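# Seat printed parts on jig pins, or press CALL

## Task

Fit both loose printed parts onto their matching pins in the jig, following the drawing, quickly since a courier is waiting. If the kit turns out to be one that ought not to be assembled, do not assemble it. Instead push the blue CALL button fully down from above with a closed gripper and keep it there for about one second, without touching any kit part, the jig or the drawing. If you do assemble, never touch CALL.

## Robot and tools

Robot: two arms, left_arm and right_arm. Each has six revolute joints and a parallel two-finger gripper. Joint order, everywhere a list is per joint: waist, shoulder, elbow, wrist pitch, wrist yaw, wrist roll. Stated ranges in radians: waist -2.880..2.880, shoulder 0.000..3.142, elbow 0.000..3.019, wrist pitch -1.693..1.571, wrist yaw -1.571..1.571, wrist roll -2.094..2.094. A real end may sit up to 0.084 rad beyond or short of the stated one. A target more than 0.084 rad outside a range, and farther out than the joint's last reading, makes the call refused. A target past the real end is clipped there, and the result may print "joint sent to its limit". Missing that line does not prove there is more room.

Frames: the scene frame has its origin at table-top height, midway between the nominal bases. +z is up, +x points out over the table, and left_arm is on the +y side. Image left/right does not match arm names. Calibrated bases: left_arm root at (-0.014, +0.251, 0) m, right_arm at (+0.028, -0.275, 0) m, each turned only slightly about z. Hand positions, quaternions (wxyz), velocities and wrist-camera poses are given in that arm's own base frame. Fixed cameras and the table use the scene frame. The gripper's fingers point along its +z and close along its y. end_effector_position is the pinch point between the pads, about 1 cm behind the fingertips. Printed hand poses may be a few cm off, more at long reach.

A command row: always 14 plain numbers, even if only one arm moves. First come left_arm's six joint targets then its opening, then the same seven for right_arm. Joint numbers are absolute target angles in radians, not offsets. Opening runs from -1 (closed) to +1 (fully open), also absolute. Between the ends, the fingers go to where grip_measured would read that number. To leave a gripper alone, repeat its current command; writing 0 commands half open.

execute_actions(actions, cameras): actions is a list of actions. Each action is a list of up to 15 rows, one per 1/30 s control step. A shorter action keeps its last row for the remaining steps. Per step, each joint target is kept near its measured angle: waist and shoulder within 0.716 rad, elbow 0.645, wrist pitch 0.69, wrist yaw 1.84, wrist roll 3.24. If the targets would move the gripper over 110 mm from where it is, that arm's targets are scaled back. So large moves need several actions. Empty actions returns all camera images and every result field.

move(target, speed, blend, opening_speed, grip_force, blocking, cameras): target is one 14-number row or a list of up to 15 rows, all absolute joint angles plus openings. All joints move in step along interpolated paths. Nothing avoids collisions, including with the other arm. speed (rad/s, 0.01-12.57, default 0.5) caps the joint with the farthest to go; give one value or one per target. blend (rad) rounds corners of a list; 0 stops at each point. opening_speed (per s on the -1..1 scale, at least 0.2) ramps the fingers; use it to close gently. grip_force is newtons per pad, 10-50, one value or one per arm; it persists, and lower values close slowly. blocking=false returns after about 0.5 s while motion continues; a new move replaces it. The result adds a "move:" line: done, off_target (resting over 0.035 rad from target), moving, held, or fault, plus limits=held if steps were withheld. Done does not mean no contact. Faster moves and targets deeper past a contact push harder.

wait(seconds 0-10, cameras): the scene runs with commands held. stop(cameras): brakes a running move. zoom_image(camera, region): camera is cam_high, cam_over, cam_left_wrist or cam_right_wrist. region is [x0, y0, x1, y1] in pixels of that camera's latest image, origin top-left, at most 504 by 504. read_manual(section="licences") gives licence text only. finished_scene(scene=1) ends the scene for good, so call it only once the parts are seated or CALL has been held.

Cameras, each 896x504: cam_high and cam_over are fixed overhead views; each wrist camera rides its hand. Calibration is given in pinhole plus radial form, accurate to roughly a centimetre near image centre. Wrist images can lag during motion.

Result lines: Joint positions and Joint velocities have one block per arm, six joints (rad, rad/s) then pad gap (m, 0.094 fully open). "within noise" means still. Joint targets shows what joints are being driven toward; resend it to hold still. Tool commands shows current gripper commands. grip_measured is finger opening on the -1..1 scale; under a firm grip it reads a bit below the part's width. grip_effort_nm is the gripper motor's averaged effort (negative closing), not pad force. Joint torques are total drive outputs in N m, noisy and offset. "joint command not followed" means the clearance check altered targets. Step readings list joint angles at some steps of an actions call. Motor temperatures: MOTOR HOT at 85 °C; at 100 °C the arm faults and drops for 30-60 s. Holding loads, staying stretched or pushing into unreachable poses heats motors.

Avoid: dropping parts or releasing them while moving, letting anything leave the table, fast collisions with fixed or heavy objects, hard pressing, and any contact or grip between the two arms, which can end the scene.

Each tool is called after "Call:" by a JSON object that holds its "method" and its "body".

## Session

Call:
{"method": "execute_actions", "body": {"actions": [], "cameras": ["all"]}}

Scene clock: 0.00 s.
left_arm: end_effector_position=(+0.3957, -0.0887, +0.2661) grip_measured=+1.000 grip_effort_nm=n/a end_effector_quat_wxyz=(+0.333, -0.233, +0.900, +0.161) | right_arm: end_effector_position=(+0.5910, -0.2346, +0.2689) grip_measured=+1.000 grip_effort_nm=n/a end_effector_quat_wxyz=(+0.120, +0.123, +0.981, -0.091)
Joint positions: left_arm=[-0.498 1.188 1.071 -1.124 -0.694 -0.884 0.094] | right_arm=[-0.343 1.837 1.912 -1.368 0.124 -0.112 0.094]
Joint velocities: within noise
Joint torques (N m): no reading
Motor temperatures (°C): left_arm=[31 30 34 30 28 29 29] | right_arm=[22 30 28 30 29 23 27]
Heat: left arm: hottest elbow 34 °C; right arm: hottest shoulder 30 °C.
Joint targets: left_arm=[-0.498 1.189 1.097 -1.122 -0.694 -0.884] | right_arm=[-0.343 1.840 1.936 -1.366 0.124 -0.112]
Tool commands: left_gripper/opening=+1.0 right_gripper/opening=+1.0

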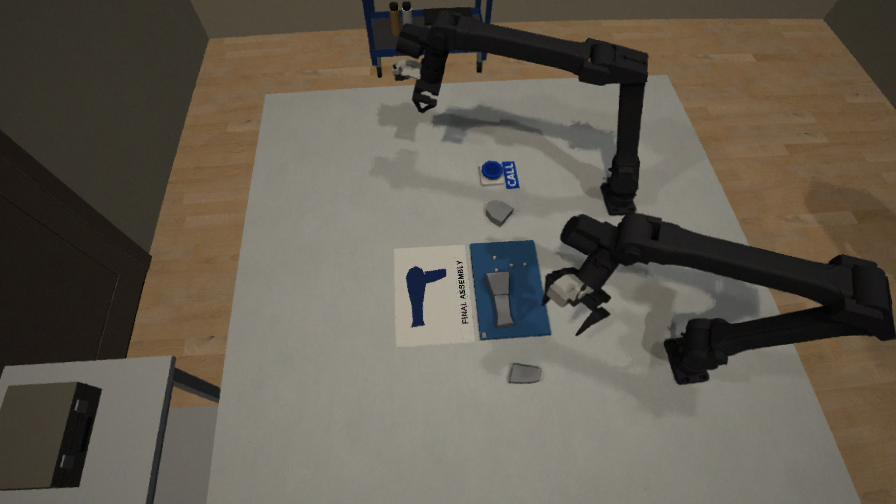

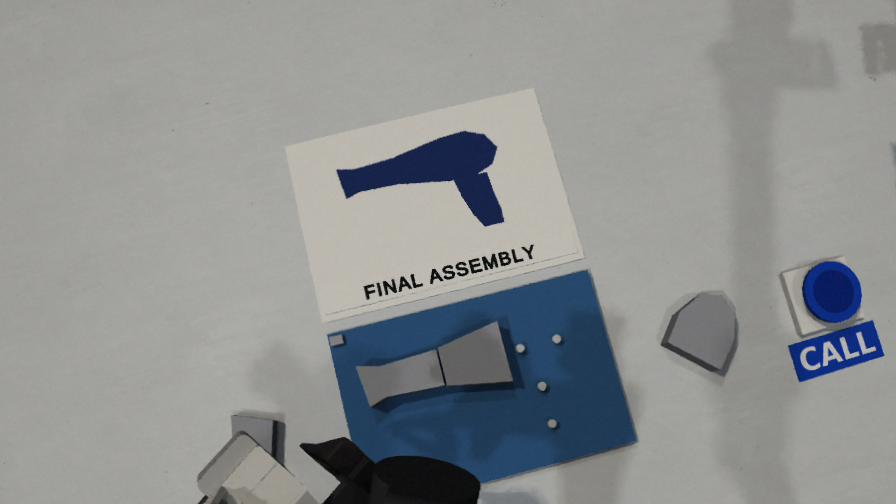

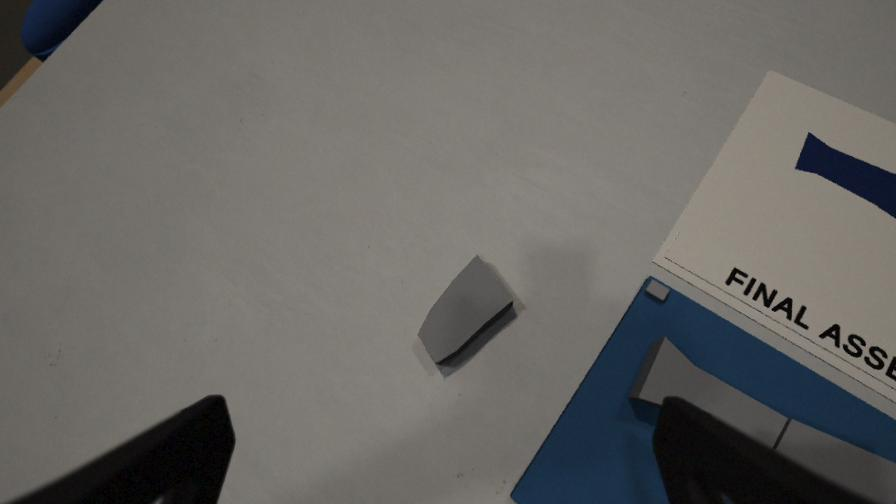

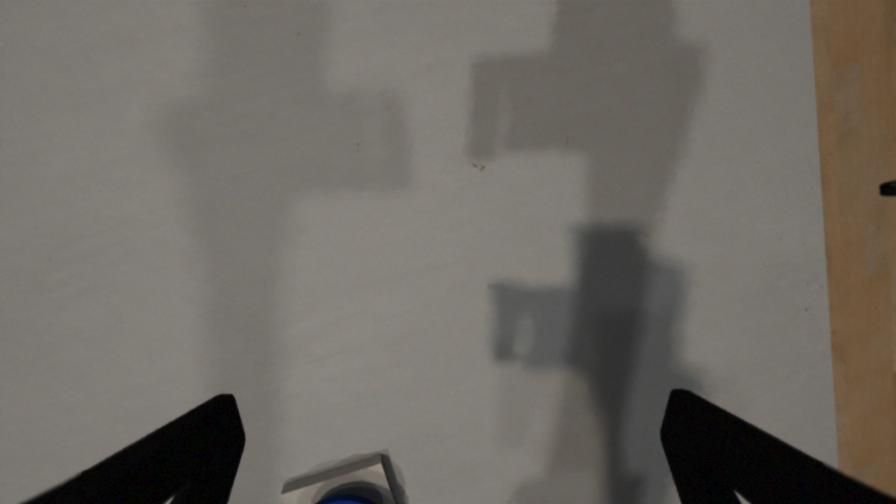

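Call:
{"method": "zoom_image", "body": {"camera": "cam_over", "region": [280, 80, 660, 300]}}

Call:
{"method": "zoom_image", "body": {"camera": "cam_over", "region": [320, 260, 660, 490]}}

Call:
{"method": "zoom_image", "body": {"camera": "cam_over", "region": [640, 240, 896, 400]}}

Call:
{"method": "zoom_image", "body": {"camera": "cam_left_wrist", "region": [380, 220, 580, 400]}}

Scaled by 1.326 from the camera's 896x504 image, which has a finer 1280x720 frame.

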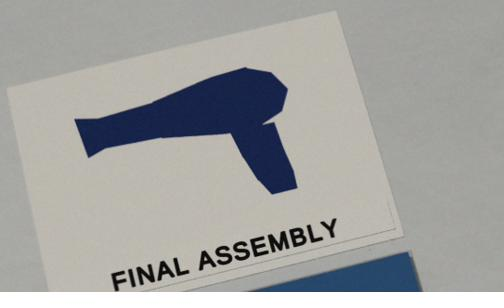

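Scaled by 1.482 from the camera's 896x504 image, which has a finer 1280x720 frame.

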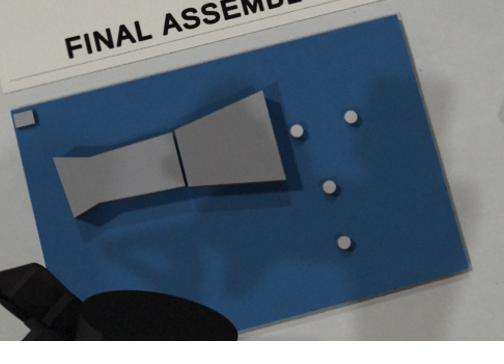

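Scaled by 1.969 from the camera's 896x504 image, which has a finer 1280x720 frame.

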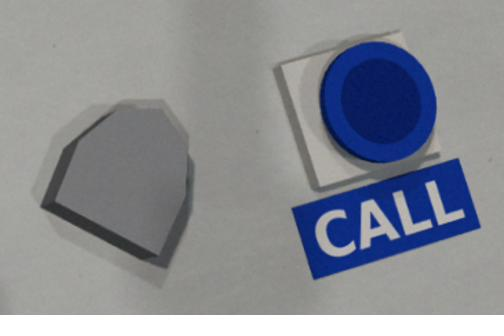

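Scaled by 2.520 from the camera's 896x504 image, which has a finer 1280x720 frame.

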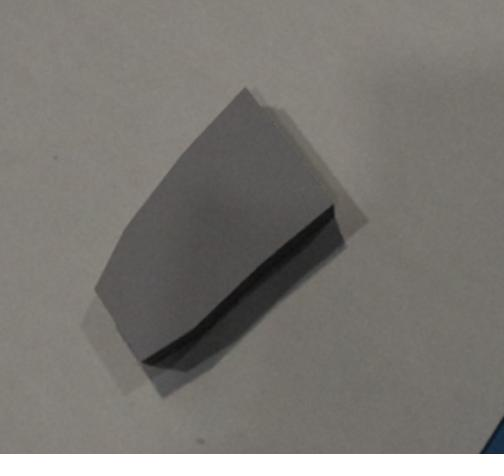

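Call:
{"method": "zoom_image", "body": {"camera": "cam_over", "region": [650, 280, 750, 390]}}

Call:
{"method": "zoom_image", "body": {"camera": "cam_over", "region": [320, 120, 520, 240]}}

Call:
{"method": "zoom_image", "body": {"camera": "cam_high", "region": [380, 140, 580, 400]}}

Call:
{"method": "zoom_image", "body": {"camera": "cam_over", "region": [340, 310, 580, 440]}}

Scaled by 4.582 from the camera's 896x504 image, which has a finer 1280x720 frame.

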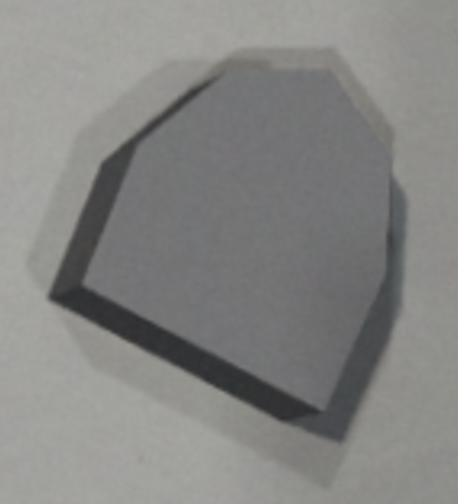

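Scaled by 2.520 from the camera's 896x504 image, which has a finer 1280x720 frame.

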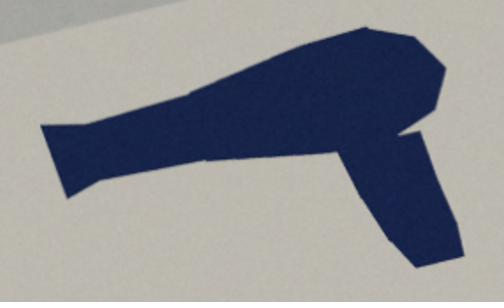

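Scaled by 1.938 from the camera's 896x504 image, which has a finer 1280x720 frame.

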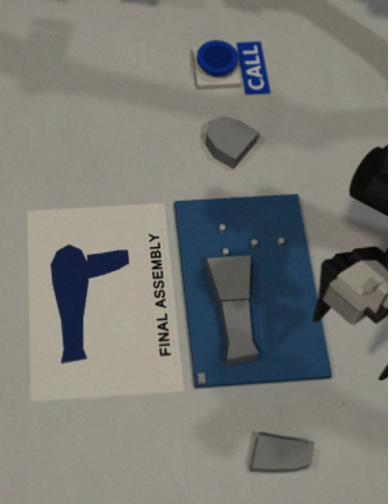

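Scaled by 2.100 from the camera's 896x504 image, which has a finer 1280x720 frame.

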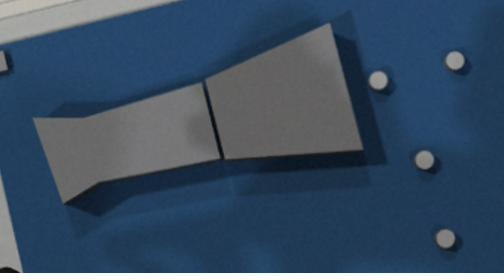

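Call:
{"method": "move", "body": {"target": [-0.600, 1.799, 1.732, -1.477, 0.0, 1.002, 1.0, -0.75, 1.840, 1.936, -1.366, 0.124, -0.112, 1.0], "speed": 1.0, "cameras": ["cam_left_wrist", "cam_over"]}}

Scene clock: 206.97 s.
left_arm: end_effector_position=(+0.4535, -0.3060, +0.1989) grip_measured=+1.000 grip_effort_nm=-0.02 end_effector_quat_wxyz=(-0.001, +0.712, +0.702, +0.001) | right_arm: end_effector_position=(+0.4514, -0.4479, +0.2689) grip_measured=+1.000 grip_effort_nm=0.00 end_effector_quat_wxyz=(+0.100, +0.317, +0.936, -0.113)
Joint positions: left_arm=[-0.593 1.782 1.678 -1.469 -0.002 0.992 0.094] | right_arm=[-0.747 1.837 1.912 -1.368 0.124 -0.112 0.094]
Joint torques (N m): left_arm=[0.56 -15.79 14.41 -0.1 0.14 0.14] | right_arm=[0.67 -15.79 9.65 0.9 0.04 0.03]
Motor temperatures (°C): left_arm=[30 30 45 29 28 27 26] | right_arm=[22 33 36 28 27 23 25]
Heat: left arm: hottest elbow 45 °C; right arm: hottest elbow 36 °C.
Joint targets: left_arm=[-0.600 1.799 1.732 -1.477 0.000 1.002] | right_arm=[-0.750 1.840 1.936 -1.366 0.124 -0.112]
move: off_target (left_arm); left_arm: the elbow is farthest, 0.054 rad from its target
camera_calibration:
cam_left_wrist: T_world_to_cam=[[-0.99996, -0.00330824, 0.00825598, 0.448906], [0.000380846, 0.911472, 0.411362, 0.236753], [-0.00888598, 0.411349, -0.911435, 0.401598], [0, 0, 0, 1]] pos_world=[0.452366, -0.379505, 0.264933]
Images, in order (width x height): cam_over 896x504, cam_left_wrist 896x504.

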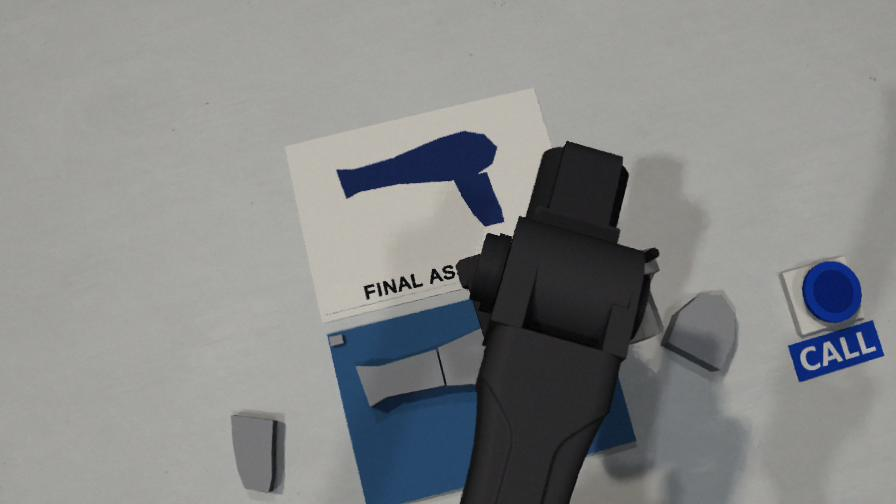

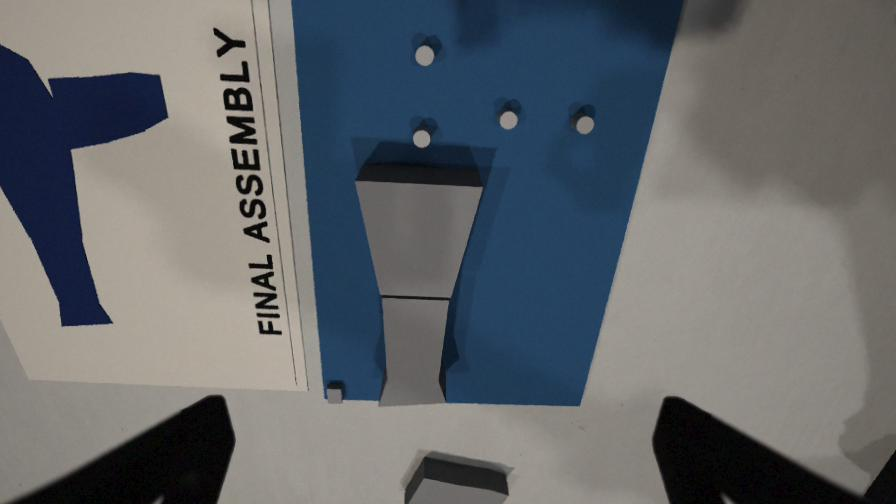

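Call:
{"method": "zoom_image", "body": {"camera": "cam_left_wrist", "region": [340, 20, 640, 190]}}

Call:
{"method": "zoom_image", "body": {"camera": "cam_over", "region": [215, 395, 305, 504]}}

Scaled by 1.680 from the camera's 896x504 image, which has a finer 1280x720 frame.

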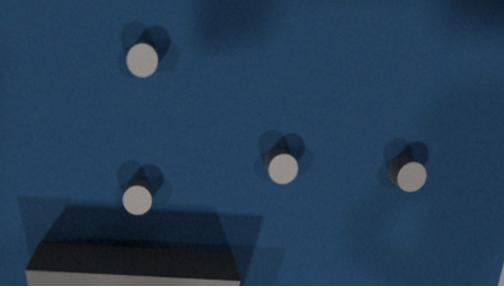

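Scaled by 4.624 from the camera's 896x504 image, which has a finer 1280x720 frame.

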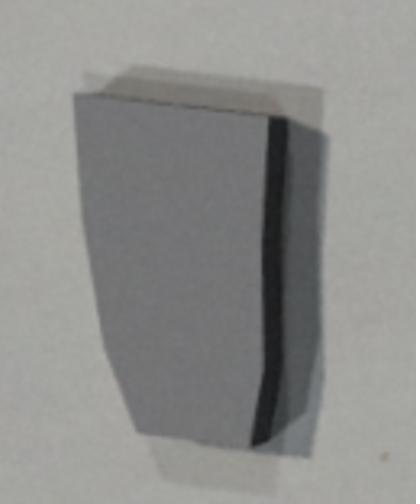

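Call:
{"method": "move", "body": {"target": [-0.912, 2.173, 2.257, -1.630, 0.0, -0.124, 1.0, -0.75, 1.840, 1.936, -1.366, 0.124, -0.112, 1.0], "speed": 1.0, "cameras": ["cam_left_wrist", "cam_over"]}}

Scene clock: 230.70 s.
left_arm: end_effector_position=(+0.4052, -0.5309, +0.1811) grip_measured=+1.000 grip_effort_nm=-0.02 end_effector_quat_wxyz=(+0.000, +0.391, +0.920, +0.000) | right_arm: end_effector_position=(+0.4514, -0.4479, +0.2689) grip_measured=+1.000 grip_effort_nm=0.00 end_effector_quat_wxyz=(+0.100, +0.317, +0.936, -0.113)
Joint positions: left_arm=[-0.918 2.152 2.203 -1.622 -0.001 -0.114 0.094] | right_arm=[-0.747 1.837 1.912 -1.368 0.124 -0.112 0.094]
Joint torques (N m): left_arm=[1.32 -21.19 14.54 -0.08 0.01 -0.05] | right_arm=[0.03 -16.38 9.69 0.76 0.11 0.02]
Heat: left arm: hottest elbow 45 °C; right arm: hottest elbow 36 °C.
Joint targets: left_arm=[-0.912 2.173 2.257 -1.630 0.000 -0.124] | right_arm=[-0.750 1.840 1.936 -1.366 0.124 -0.112]
move: off_target (left_arm); left_arm: the elbow is farthest, 0.054 rad from its target
camera_calibration:
cam_left_wrist: T_world_to_cam=[[-0.707407, -0.706772, 0.0070315, -0.0917215], [-0.642948, 0.647594, 0.408951, 0.570136], [-0.293588, 0.284773, -0.912529, 0.525839], [0, 0, 0, 1]] pos_world=[0.456063, -0.583788, 0.247331]
Images, in order (width x height): cam_over 896x504, cam_left_wrist 896x504.

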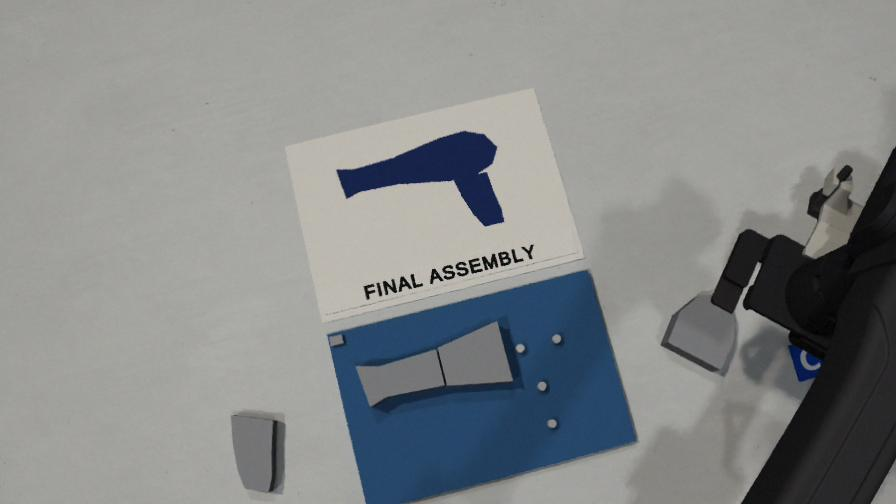

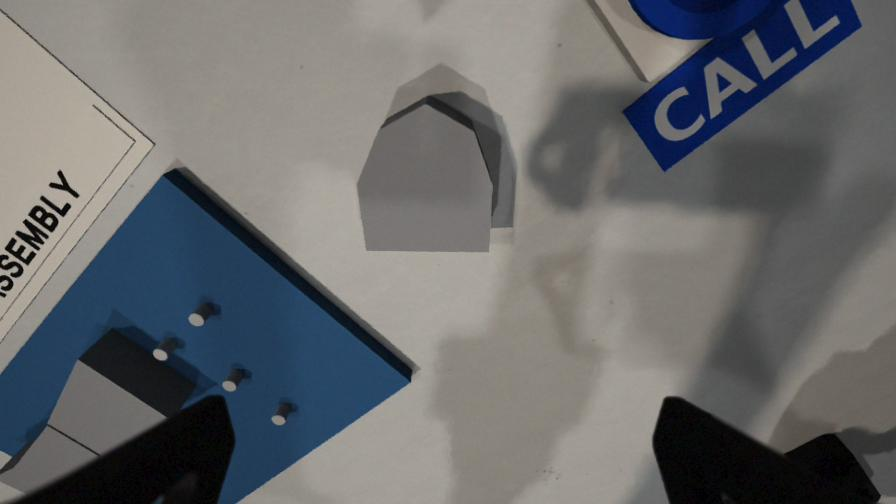

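Call:
{"method": "zoom_image", "body": {"camera": "cam_left_wrist", "region": [330, 60, 530, 270]}}

Scaled by 2.400 from the camera's 896x504 image, which has a finer 1280x720 frame.

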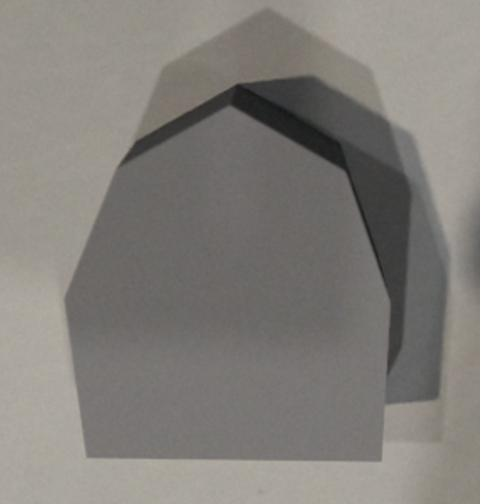

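Call:
{"method": "move", "body": {"target": [[-0.902, 2.193, 2.027, -1.379, 0.0, -0.100, 1.0, -0.75, 1.840, 1.936, -1.366, 0.124, -0.112, 1.0], [-0.902, 2.236, 1.951, -1.262, 0.0, -0.100, 1.0, -0.75, 1.840, 1.936, -1.366, 0.124, -0.112, 1.0]], "speed": [0.6, 0.25], "blend": [0.03, 0], "cameras": ["cam_left_wrist", "cam_over", "cam_high"]}}

Scene clock: 256.87 s.
left_arm: end_effector_position=(+0.4188, -0.5392, +0.0485) grip_measured=+1.000 grip_effort_nm=-0.02 end_effector_quat_wxyz=(+0.019, +0.390, +0.921, -0.010) | right_arm: end_effector_position=(+0.4514, -0.4479, +0.2689) grip_measured=+1.000 grip_effort_nm=0.00 end_effector_quat_wxyz=(+0.100, +0.317, +0.936, -0.113)
Joint positions: left_arm=[-0.91 2.212 1.956 -1.272 -0.001 -0.109 0.094] | right_arm=[-0.747 1.837 1.912 -1.368 0.124 -0.112 0.094]
Joint torques (N m): left_arm=[1.2 -21.3 9.18 0.79 0.02 0.13] | right_arm=[0.44 -15.91 9.72 0.88 0.09 -0.01]
Heat: left arm: hottest elbow 48 °C; right arm: hottest elbow 37 °C.
Joint targets: left_arm=[-0.902 2.236 1.951 -1.262 0.000 -0.100] | right_arm=[-0.750 1.840 1.936 -1.366 0.124 -0.112]
move: done
camera_calibration:
cam_left_wrist: T_world_to_cam=[[-0.705169, -0.70893, 0.0124056, -0.0894303], [-0.655334, 0.658337, 0.370309, 0.651255], [-0.270691, 0.253001, -0.928826, 0.385203], [0, 0, 0, 1]] pos_world=[0.467997, -0.589602, 0.11773]
Images, in order (width x height): cam_high 896x504, cam_over 896x504, cam_left_wrist 896x504.

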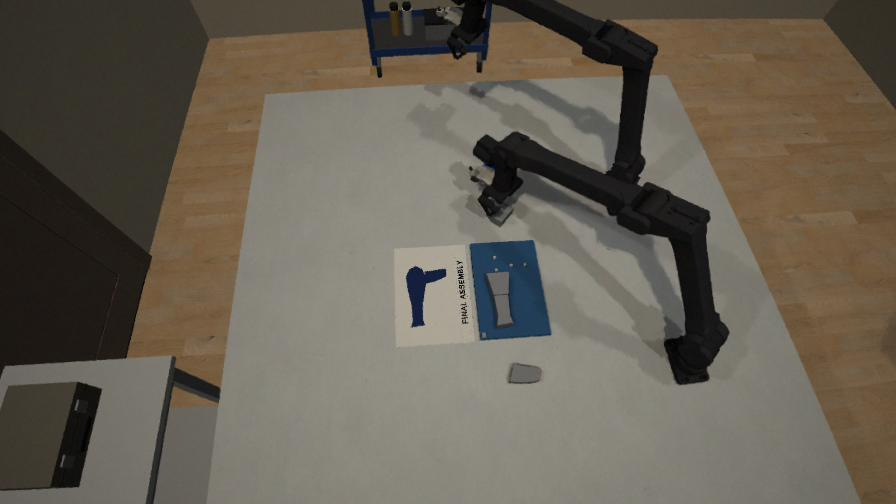

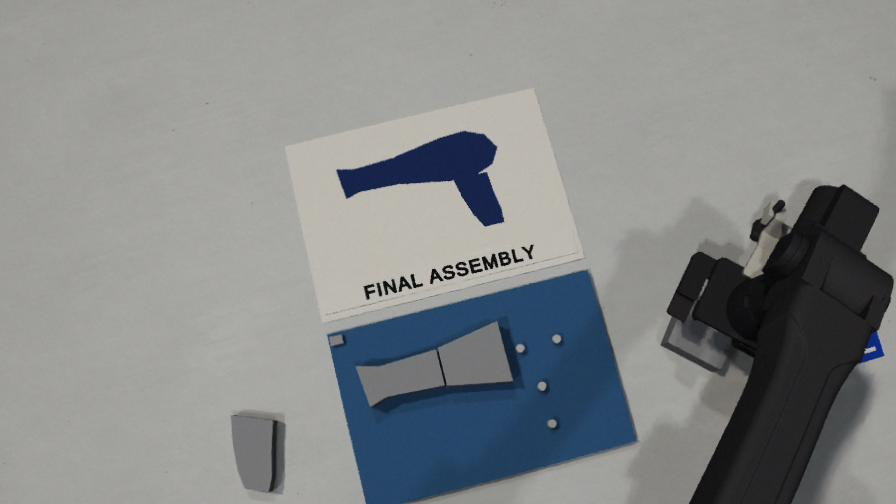

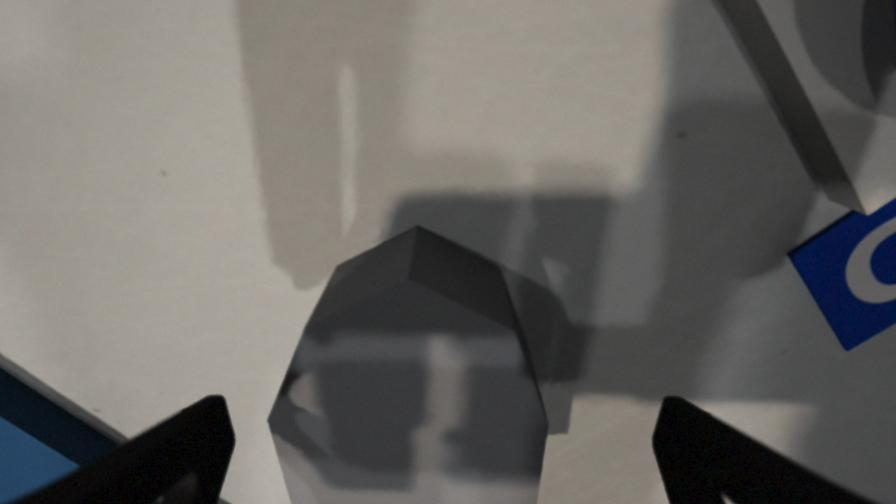

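Call:
{"method": "move", "body": {"target": [-0.895, 2.216, 1.8655, -1.231, 0.0, -0.102, 1.0, -0.75, 1.840, 1.936, -1.366, 0.124, -0.112, 1.0], "speed": 0.3, "cameras": ["cam_left_wrist"]}}

Scene clock: 280.10 s.
left_arm: end_effector_position=(+0.4083, -0.5183, +0.0173) grip_measured=+1.000 grip_effort_nm=-0.02 end_effector_quat_wxyz=(-0.005, +0.387, +0.922, +0.003) | right_arm: end_effector_position=(+0.4514, -0.4479, +0.2689) grip_measured=+1.000 grip_effort_nm=0.00 end_effector_quat_wxyz=(+0.100, +0.317, +0.936, -0.113)
Joint positions: left_arm=[-0.903 2.212 1.871 -1.241 -0.001 -0.109 0.094] | right_arm=[-0.747 1.837 1.912 -1.368 0.124 -0.112 0.094]
Joint torques (N m): left_arm=[1.49 -22.65 8.83 0.64 0.03 0.12] | right_arm=[0.32 -15.56 9.72 0.87 0.06 0.01]
Heat: left arm: hottest elbow 45 °C; right arm: hottest elbow 37 °C.
Joint targets: left_arm=[-0.895 2.216 1.866 -1.231 0.000 -0.102] | right_arm=[-0.750 1.840 1.936 -1.366 0.124 -0.112]
move: done
camera_calibration:
cam_left_wrist: T_world_to_cam=[[-0.700286, -0.713841, 0.0055405, -0.0860951], [-0.646445, 0.637425, 0.419282, 0.626949], [-0.302833, 0.290036, -0.907839, 0.380048], [0, 0, 0, 1]] pos_world=[0.460088, -0.571319, 0.0826311]
Images, in order (width x height): cam_left_wrist 896x504.

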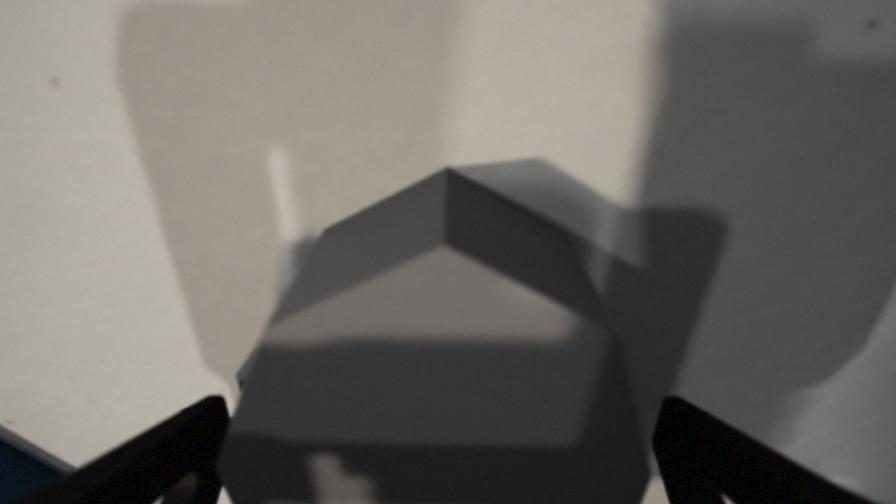

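Call:
{"method": "zoom_image", "body": {"camera": "cam_left_wrist", "region": [200, 140, 700, 504]}}

Scaled by 1.008 from the camera's 896x504 image, which has a finer 1280x720 frame.

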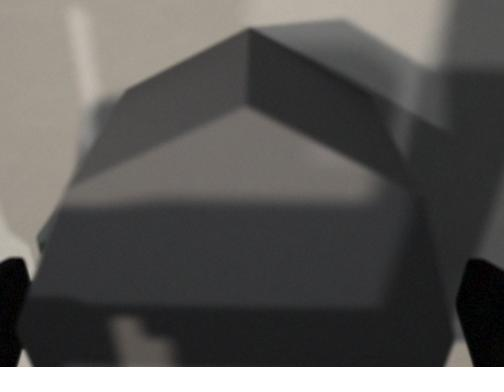

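Call:
{"method": "move", "body": {"target": [[-0.895, 2.208, 1.8655, -1.231, 0.0, -0.102, 1.0, -0.75, 1.840, 1.936, -1.366, 0.124, -0.112, 1.0], [-0.895, 2.208, 1.8655, -1.231, 0.0, -0.102, 0.25, -0.75, 1.840, 1.936, -1.366, 0.124, -0.112, 1.0]], "speed": 0.3, "grip_force": 30, "opening_speed": 0.6, "cameras": ["cam_left_wrist"]}}

Scene clock: 308.37 s.
left_arm: end_effector_position=(+0.4085, -0.5182, +0.0173) grip_measured=+0.403 grip_effort_nm=-0.63 end_effector_quat_wxyz=(-0.005, +0.387, +0.922, +0.003) | right_arm: end_effector_position=(+0.4514, -0.4479, +0.2689) grip_measured=+1.000 grip_effort_nm=0.00 end_effector_quat_wxyz=(+0.100, +0.317, +0.936, -0.113)
Joint positions: left_arm=[-0.903 2.212 1.871 -1.241 -0.001 -0.109 0.066] | right_arm=[-0.747 1.837 1.912 -1.368 0.124 -0.112 0.094]
Joint torques (N m): left_arm=[1.44 -23.3 8.81 0.62 0.01 0.12] | right_arm=[-0.15 -15.85 9.65 0.66 0.12 0.05]
Heat: left arm: hottest elbow 42 °C; right arm: hottest elbow 37 °C.
Joint targets: left_arm=[-0.895 2.208 1.866 -1.231 0.000 -0.102] | right_arm=[-0.750 1.840 1.936 -1.366 0.124 -0.112]
grip_force (N): 30, 30
move: done
camera_calibration:
cam_left_wrist: T_world_to_cam=[[-0.70006, -0.714062, 0.00554522, -0.0860431], [-0.646645, 0.637221, 0.419284, 0.626926], [-0.302929, 0.289939, -0.907838, 0.380039], [0, 0, 0, 1]] pos_world=[0.460288, -0.571119, 0.0826311]
Images, in order (width x height): cam_left_wrist 896x504.

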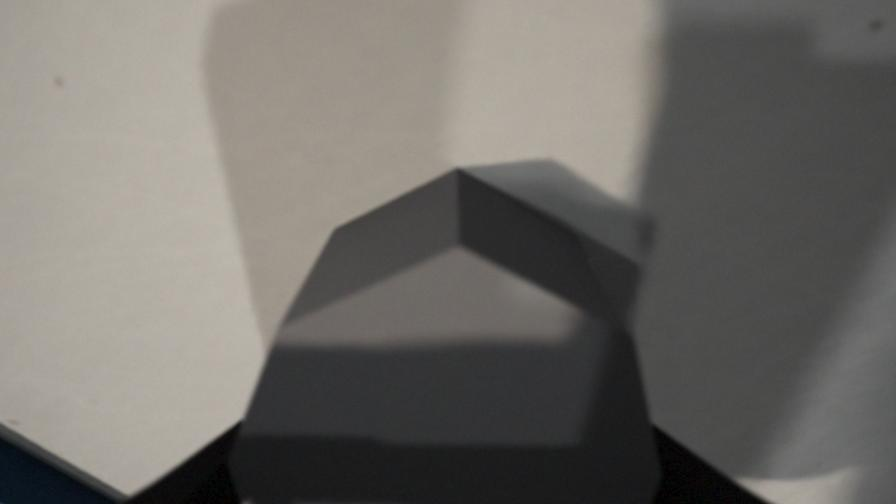

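Call:
{"method": "move", "body": {"target": [[-0.895, 2.144, 2.025, -1.409, 0.0, -0.102, 0.25, -0.75, 1.840, 1.936, -1.366, 0.124, -0.112, 1.0], [-0.614, 1.892, 1.616, -1.293, 0.0, 0.9986, 0.25, -0.75, 1.840, 1.936, -1.366, 0.124, -0.112, 1.0]], "speed": [0.4, 0.8], "blend": [0.03, 0], "cameras": ["cam_left_wrist", "cam_over", "cam_high"]}}

Scene clock: 361.83 s.
left_arm: end_effector_position=(+0.4680, -0.3287, +0.1025) grip_measured=+0.402 grip_effort_nm=-0.66 end_effector_quat_wxyz=(-0.016, +0.718, +0.696, -0.002) | right_arm: end_effector_position=(+0.4514, -0.4479, +0.2689) grip_measured=+1.000 grip_effort_nm=0.00 end_effector_quat_wxyz=(+0.100, +0.317, +0.936, -0.113)
Joint positions: left_arm=[-0.612 1.919 1.619 -1.302 -0.001 0.989 0.066] | right_arm=[-0.747 1.837 1.912 -1.368 0.124 -0.112 0.094]
Joint torques (N m): left_arm=[0.85 -21.3 9.06 0.57 0.11 0.15] | right_arm=[0.15 -16.03 9.73 0.85 0.06 0]
Motor temperatures (°C): left_arm=[29 35 40 28 27 26 26] | right_arm=[22 33 37 27 26 23 24]
Heat: left arm: hottest elbow 40 °C; right arm: hottest elbow 37 °C.
Joint targets: left_arm=[-0.614 1.892 1.616 -1.293 0.000 0.999] | right_arm=[-0.750 1.840 1.936 -1.366 0.124 -0.112]
grip_force (N): 30, 30
move: done
camera_calibration:
cam_left_wrist: T_world_to_cam=[[-0.99938, 0.0111556, 0.0334056, 0.466152], [0.0243223, 0.904609, 0.425548, 0.282179], [-0.0254718, 0.426097, -0.904319, 0.335069], [0, 0, 0, 1]] pos_world=[0.467534, -0.403234, 0.167357]
Images, in order (width x height): cam_high 896x504, cam_over 896x504, cam_left_wrist 896x504.

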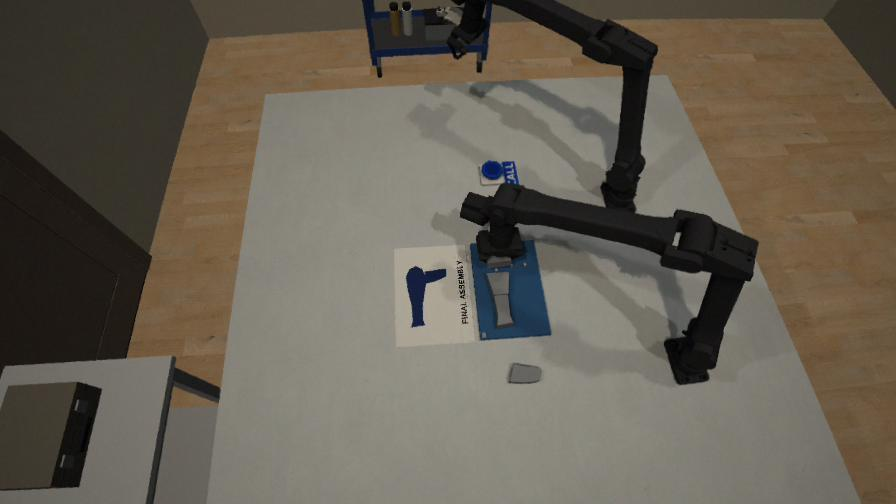

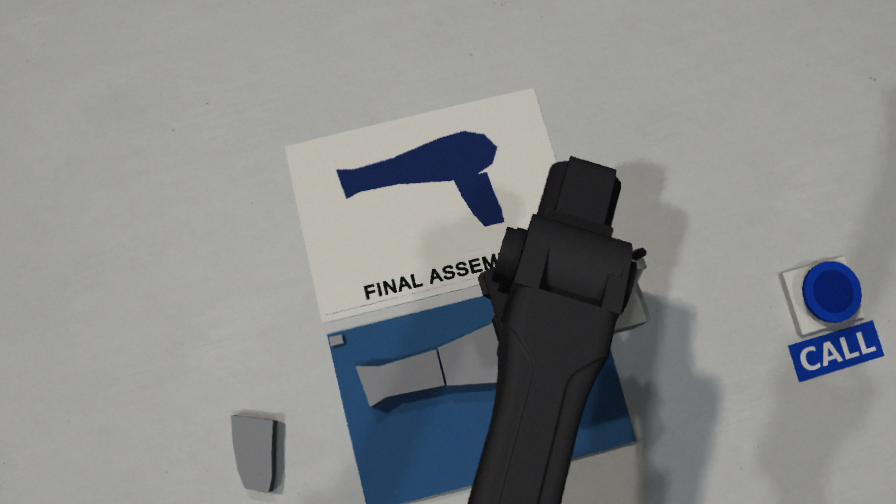

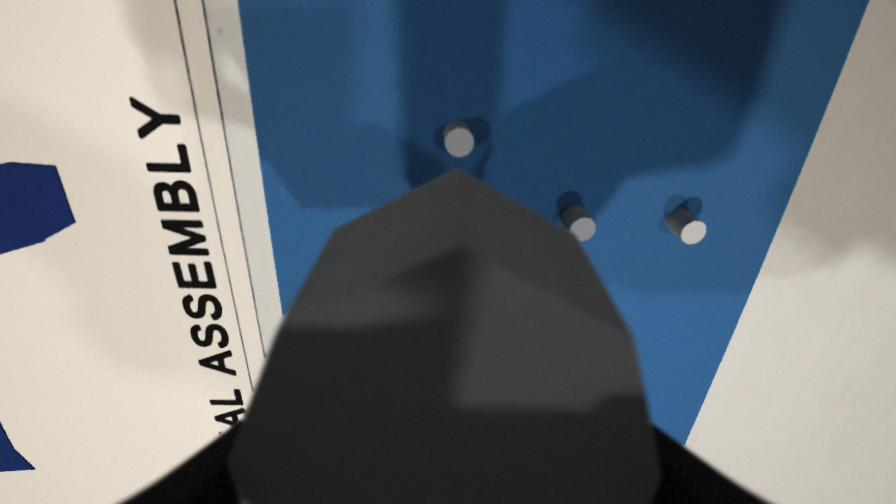

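Call:
{"method": "zoom_image", "body": {"camera": "cam_left_wrist", "region": [320, 100, 720, 300]}}

Call:
{"method": "zoom_image", "body": {"camera": "cam_left_wrist", "region": [220, 300, 670, 504]}}

Scaled by 1.260 from the camera's 896x504 image, which has a finer 1280x720 frame.

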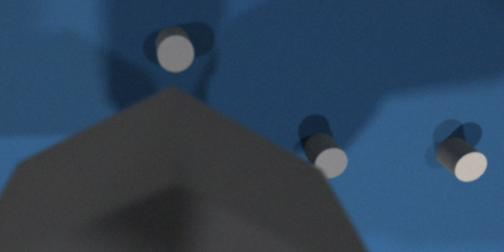

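Scaled by 1.120 from the camera's 896x504 image, which has a finer 1280x720 frame.

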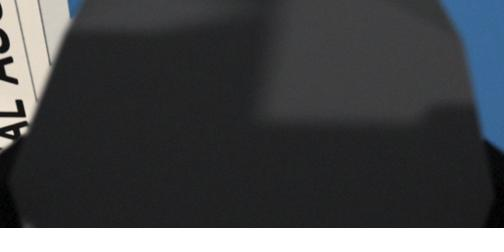

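Call:
{"method": "move", "body": {"target": [-0.627, 1.969, 1.539, -1.169, 0.0, 0.972, 0.25, -0.75, 1.840, 1.936, -1.366, 0.124, -0.112, 1.0], "speed": 0.25, "cameras": ["cam_left_wrist", "cam_high"]}}

Scene clock: 432.17 s.
left_arm: end_effector_position=(+0.4662, -0.3312, +0.0578) grip_measured=+0.402 grip_effort_nm=-0.66 end_effector_quat_wxyz=(-0.009, +0.717, +0.697, +0.001) | right_arm: end_effector_position=(+0.4514, -0.4479, +0.2689) grip_measured=+1.000 grip_effort_nm=0.00 end_effector_quat_wxyz=(+0.100, +0.317, +0.936, -0.113)
Joint positions: left_arm=[-0.618 1.951 1.544 -1.181 -0.004 0.98 0.066] | right_arm=[-0.747 1.837 1.912 -1.368 0.124 -0.112 0.094]
Joint torques (N m): left_arm=[0.32 -17.61 8.54 0.66 0.23 -0.04] | right_arm=[-0.09 -15.97 9.58 0.83 0.06 0]
Heat: left arm: hottest elbow 41 °C; right arm: hottest elbow 38 °C.
Joint targets: left_arm=[-0.627 1.969 1.539 -1.169 0.000 0.972] | right_arm=[-0.750 1.840 1.936 -1.366 0.124 -0.112]
grip_force (N): 30, 30
move: done
camera_calibration:
cam_left_wrist: T_world_to_cam=[[-0.999767, 0.00869206, 0.0197396, 0.465985], [0.0161992, 0.906853, 0.421136, 0.308308], [-0.0142403, 0.421357, -0.906783, 0.289024], [0, 0, 0, 1]] pos_world=[0.464998, -0.405422, 0.123044]
Images, in order (width x height): cam_high 896x504, cam_left_wrist 896x504.

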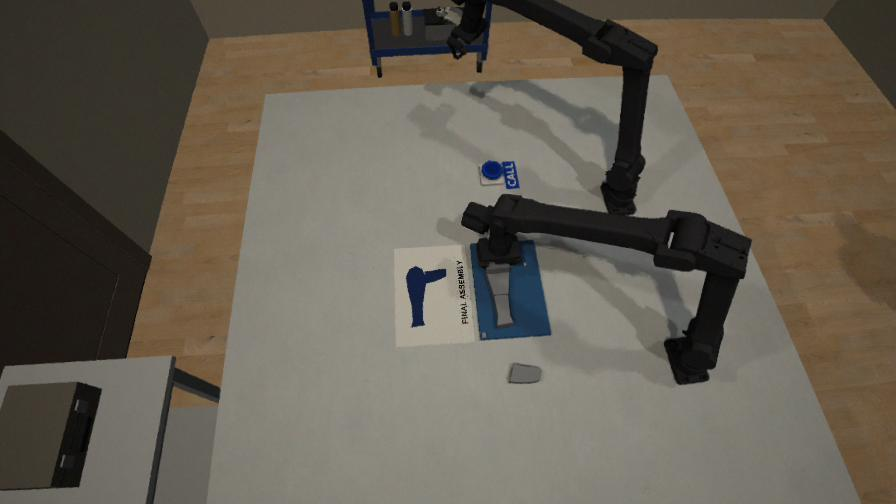

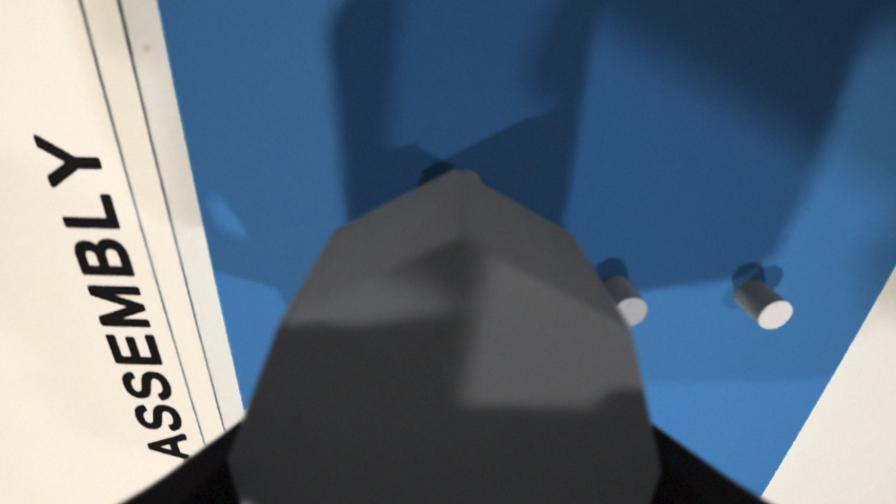

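Call:
{"method": "zoom_image", "body": {"camera": "cam_left_wrist", "region": [380, 130, 560, 260]}}

Call:
{"method": "zoom_image", "body": {"camera": "cam_left_wrist", "region": [560, 230, 820, 360]}}

Scaled by 2.800 from the camera's 896x504 image, which has a finer 1280x720 frame.

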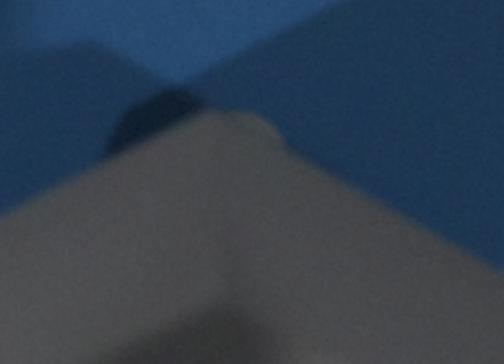

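Scaled by 1.938 from the camera's 896x504 image, which has a finer 1280x720 frame.

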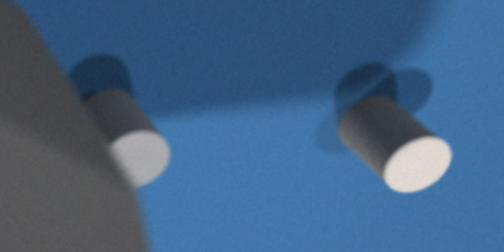

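Call:
{"method": "zoom_image", "body": {"camera": "cam_left_wrist", "region": [400, 150, 520, 270]}}

Call:
{"method": "zoom_image", "body": {"camera": "cam_left_wrist", "region": [220, 200, 680, 504]}}

Call:
{"method": "zoom_image", "body": {"camera": "cam_high", "region": [455, 190, 575, 345]}}

Scaled by 4.200 from the camera's 896x504 image, which has a finer 1280x720 frame.

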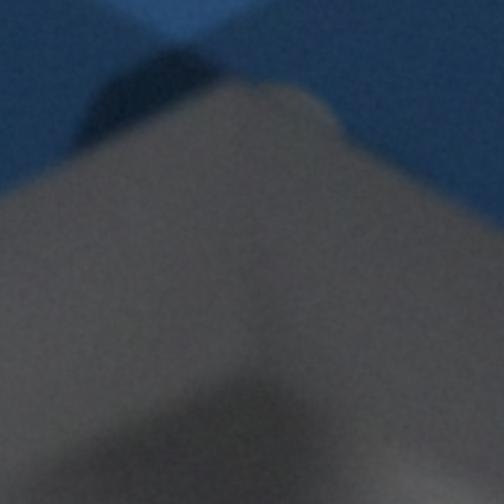

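Scaled by 1.096 from the camera's 896x504 image, which has a finer 1280x720 frame.

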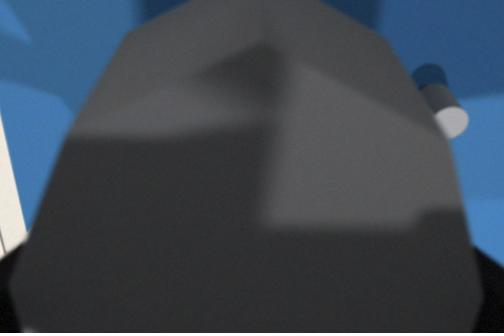

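Scaled by 3.252 from the camera's 896x504 image, which has a finer 1280x720 frame.

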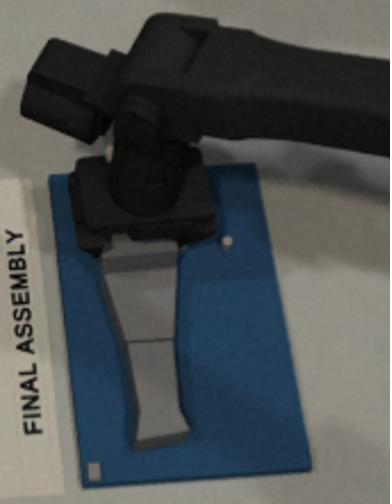

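Call:
{"method": "move", "body": {"target": [-0.632, 1.976, 1.514, -1.131, 0.0, 1.006, 0.25, -0.75, 1.840, 1.936, -1.366, 0.124, -0.112, 1.0], "speed": 0.2, "cameras": ["cam_left_wrist", "cam_over"]}}

Scene clock: 501.63 s.
left_arm: end_effector_position=(+0.4680, -0.3339, +0.0567) grip_measured=+0.402 grip_effort_nm=-0.66 end_effector_quat_wxyz=(+0.001, +0.721, +0.693, +0.003) | right_arm: end_effector_position=(+0.4514, -0.4479, +0.2689) grip_measured=+1.000 grip_effort_nm=0.00 end_effector_quat_wxyz=(+0.100, +0.317, +0.936, -0.113)
Joint positions: left_arm=[-0.62 1.948 1.536 -1.157 -0.005 0.989 0.066] | right_arm=[-0.747 1.837 1.912 -1.368 0.124 -0.112 0.094]
Joint torques (N m): left_arm=[-0.03 -16.44 7.15 1.32 0.25 0.22] | right_arm=[0.5 -16.21 9.58 0.83 0.09 -0.02]
Heat: left arm: hottest elbow 39 °C; right arm: hottest elbow 38 °C.
Joint targets: left_arm=[-0.632 1.976 1.514 -1.131 0.000 1.006] | right_arm=[-0.750 1.840 1.936 -1.366 0.124 -0.112]
grip_force (N): 30, 30
move: done
camera_calibration:
cam_left_wrist: T_world_to_cam=[[-0.999781, 0.0206426, 0.00340274, 0.472747], [0.0202127, 0.911092, 0.411707, 0.311281], [0.0053985, 0.411686, -0.91131, 0.276957], [0, 0, 0, 1]] pos_world=[0.464856, -0.407383, 0.122628]
Images, in order (width x height): cam_over 896x504, cam_left_wrist 896x504.

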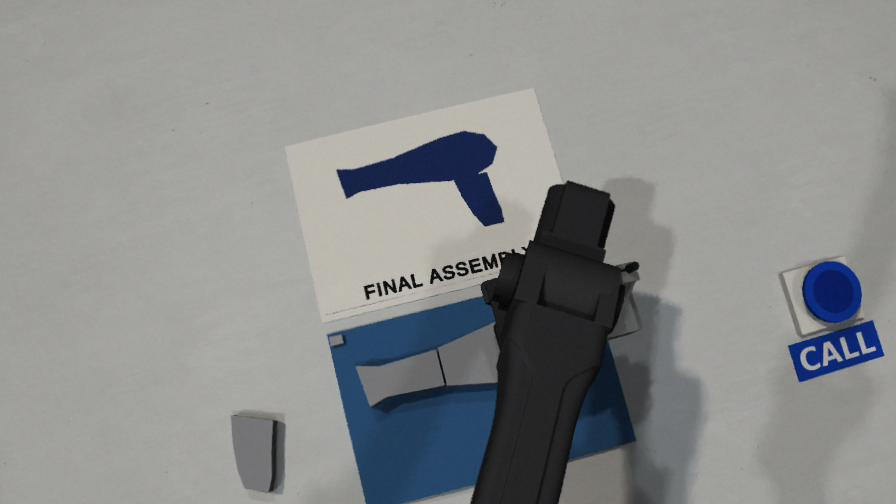

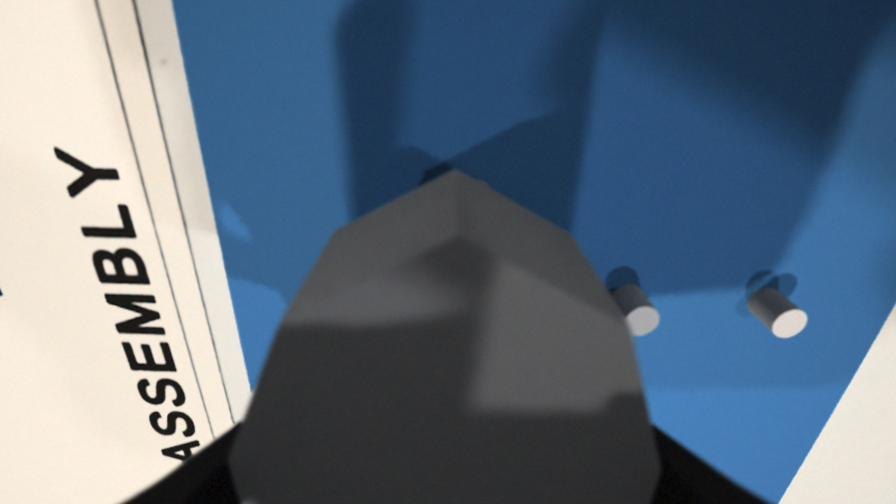

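Call:
{"method": "zoom_image", "body": {"camera": "cam_left_wrist", "region": [560, 230, 820, 360]}}

Call:
{"method": "zoom_image", "body": {"camera": "cam_left_wrist", "region": [310, 140, 610, 260]}}

Scaled by 1.938 from the camera's 896x504 image, which has a finer 1280x720 frame.

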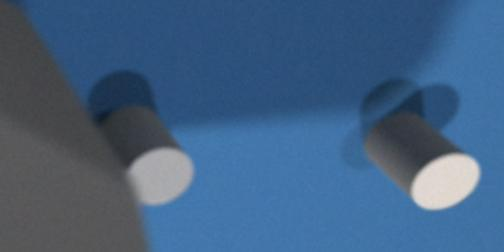

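Scaled by 1.680 from the camera's 896x504 image, which has a finer 1280x720 frame.

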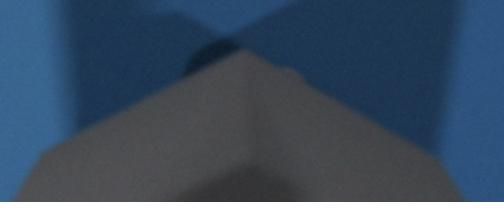

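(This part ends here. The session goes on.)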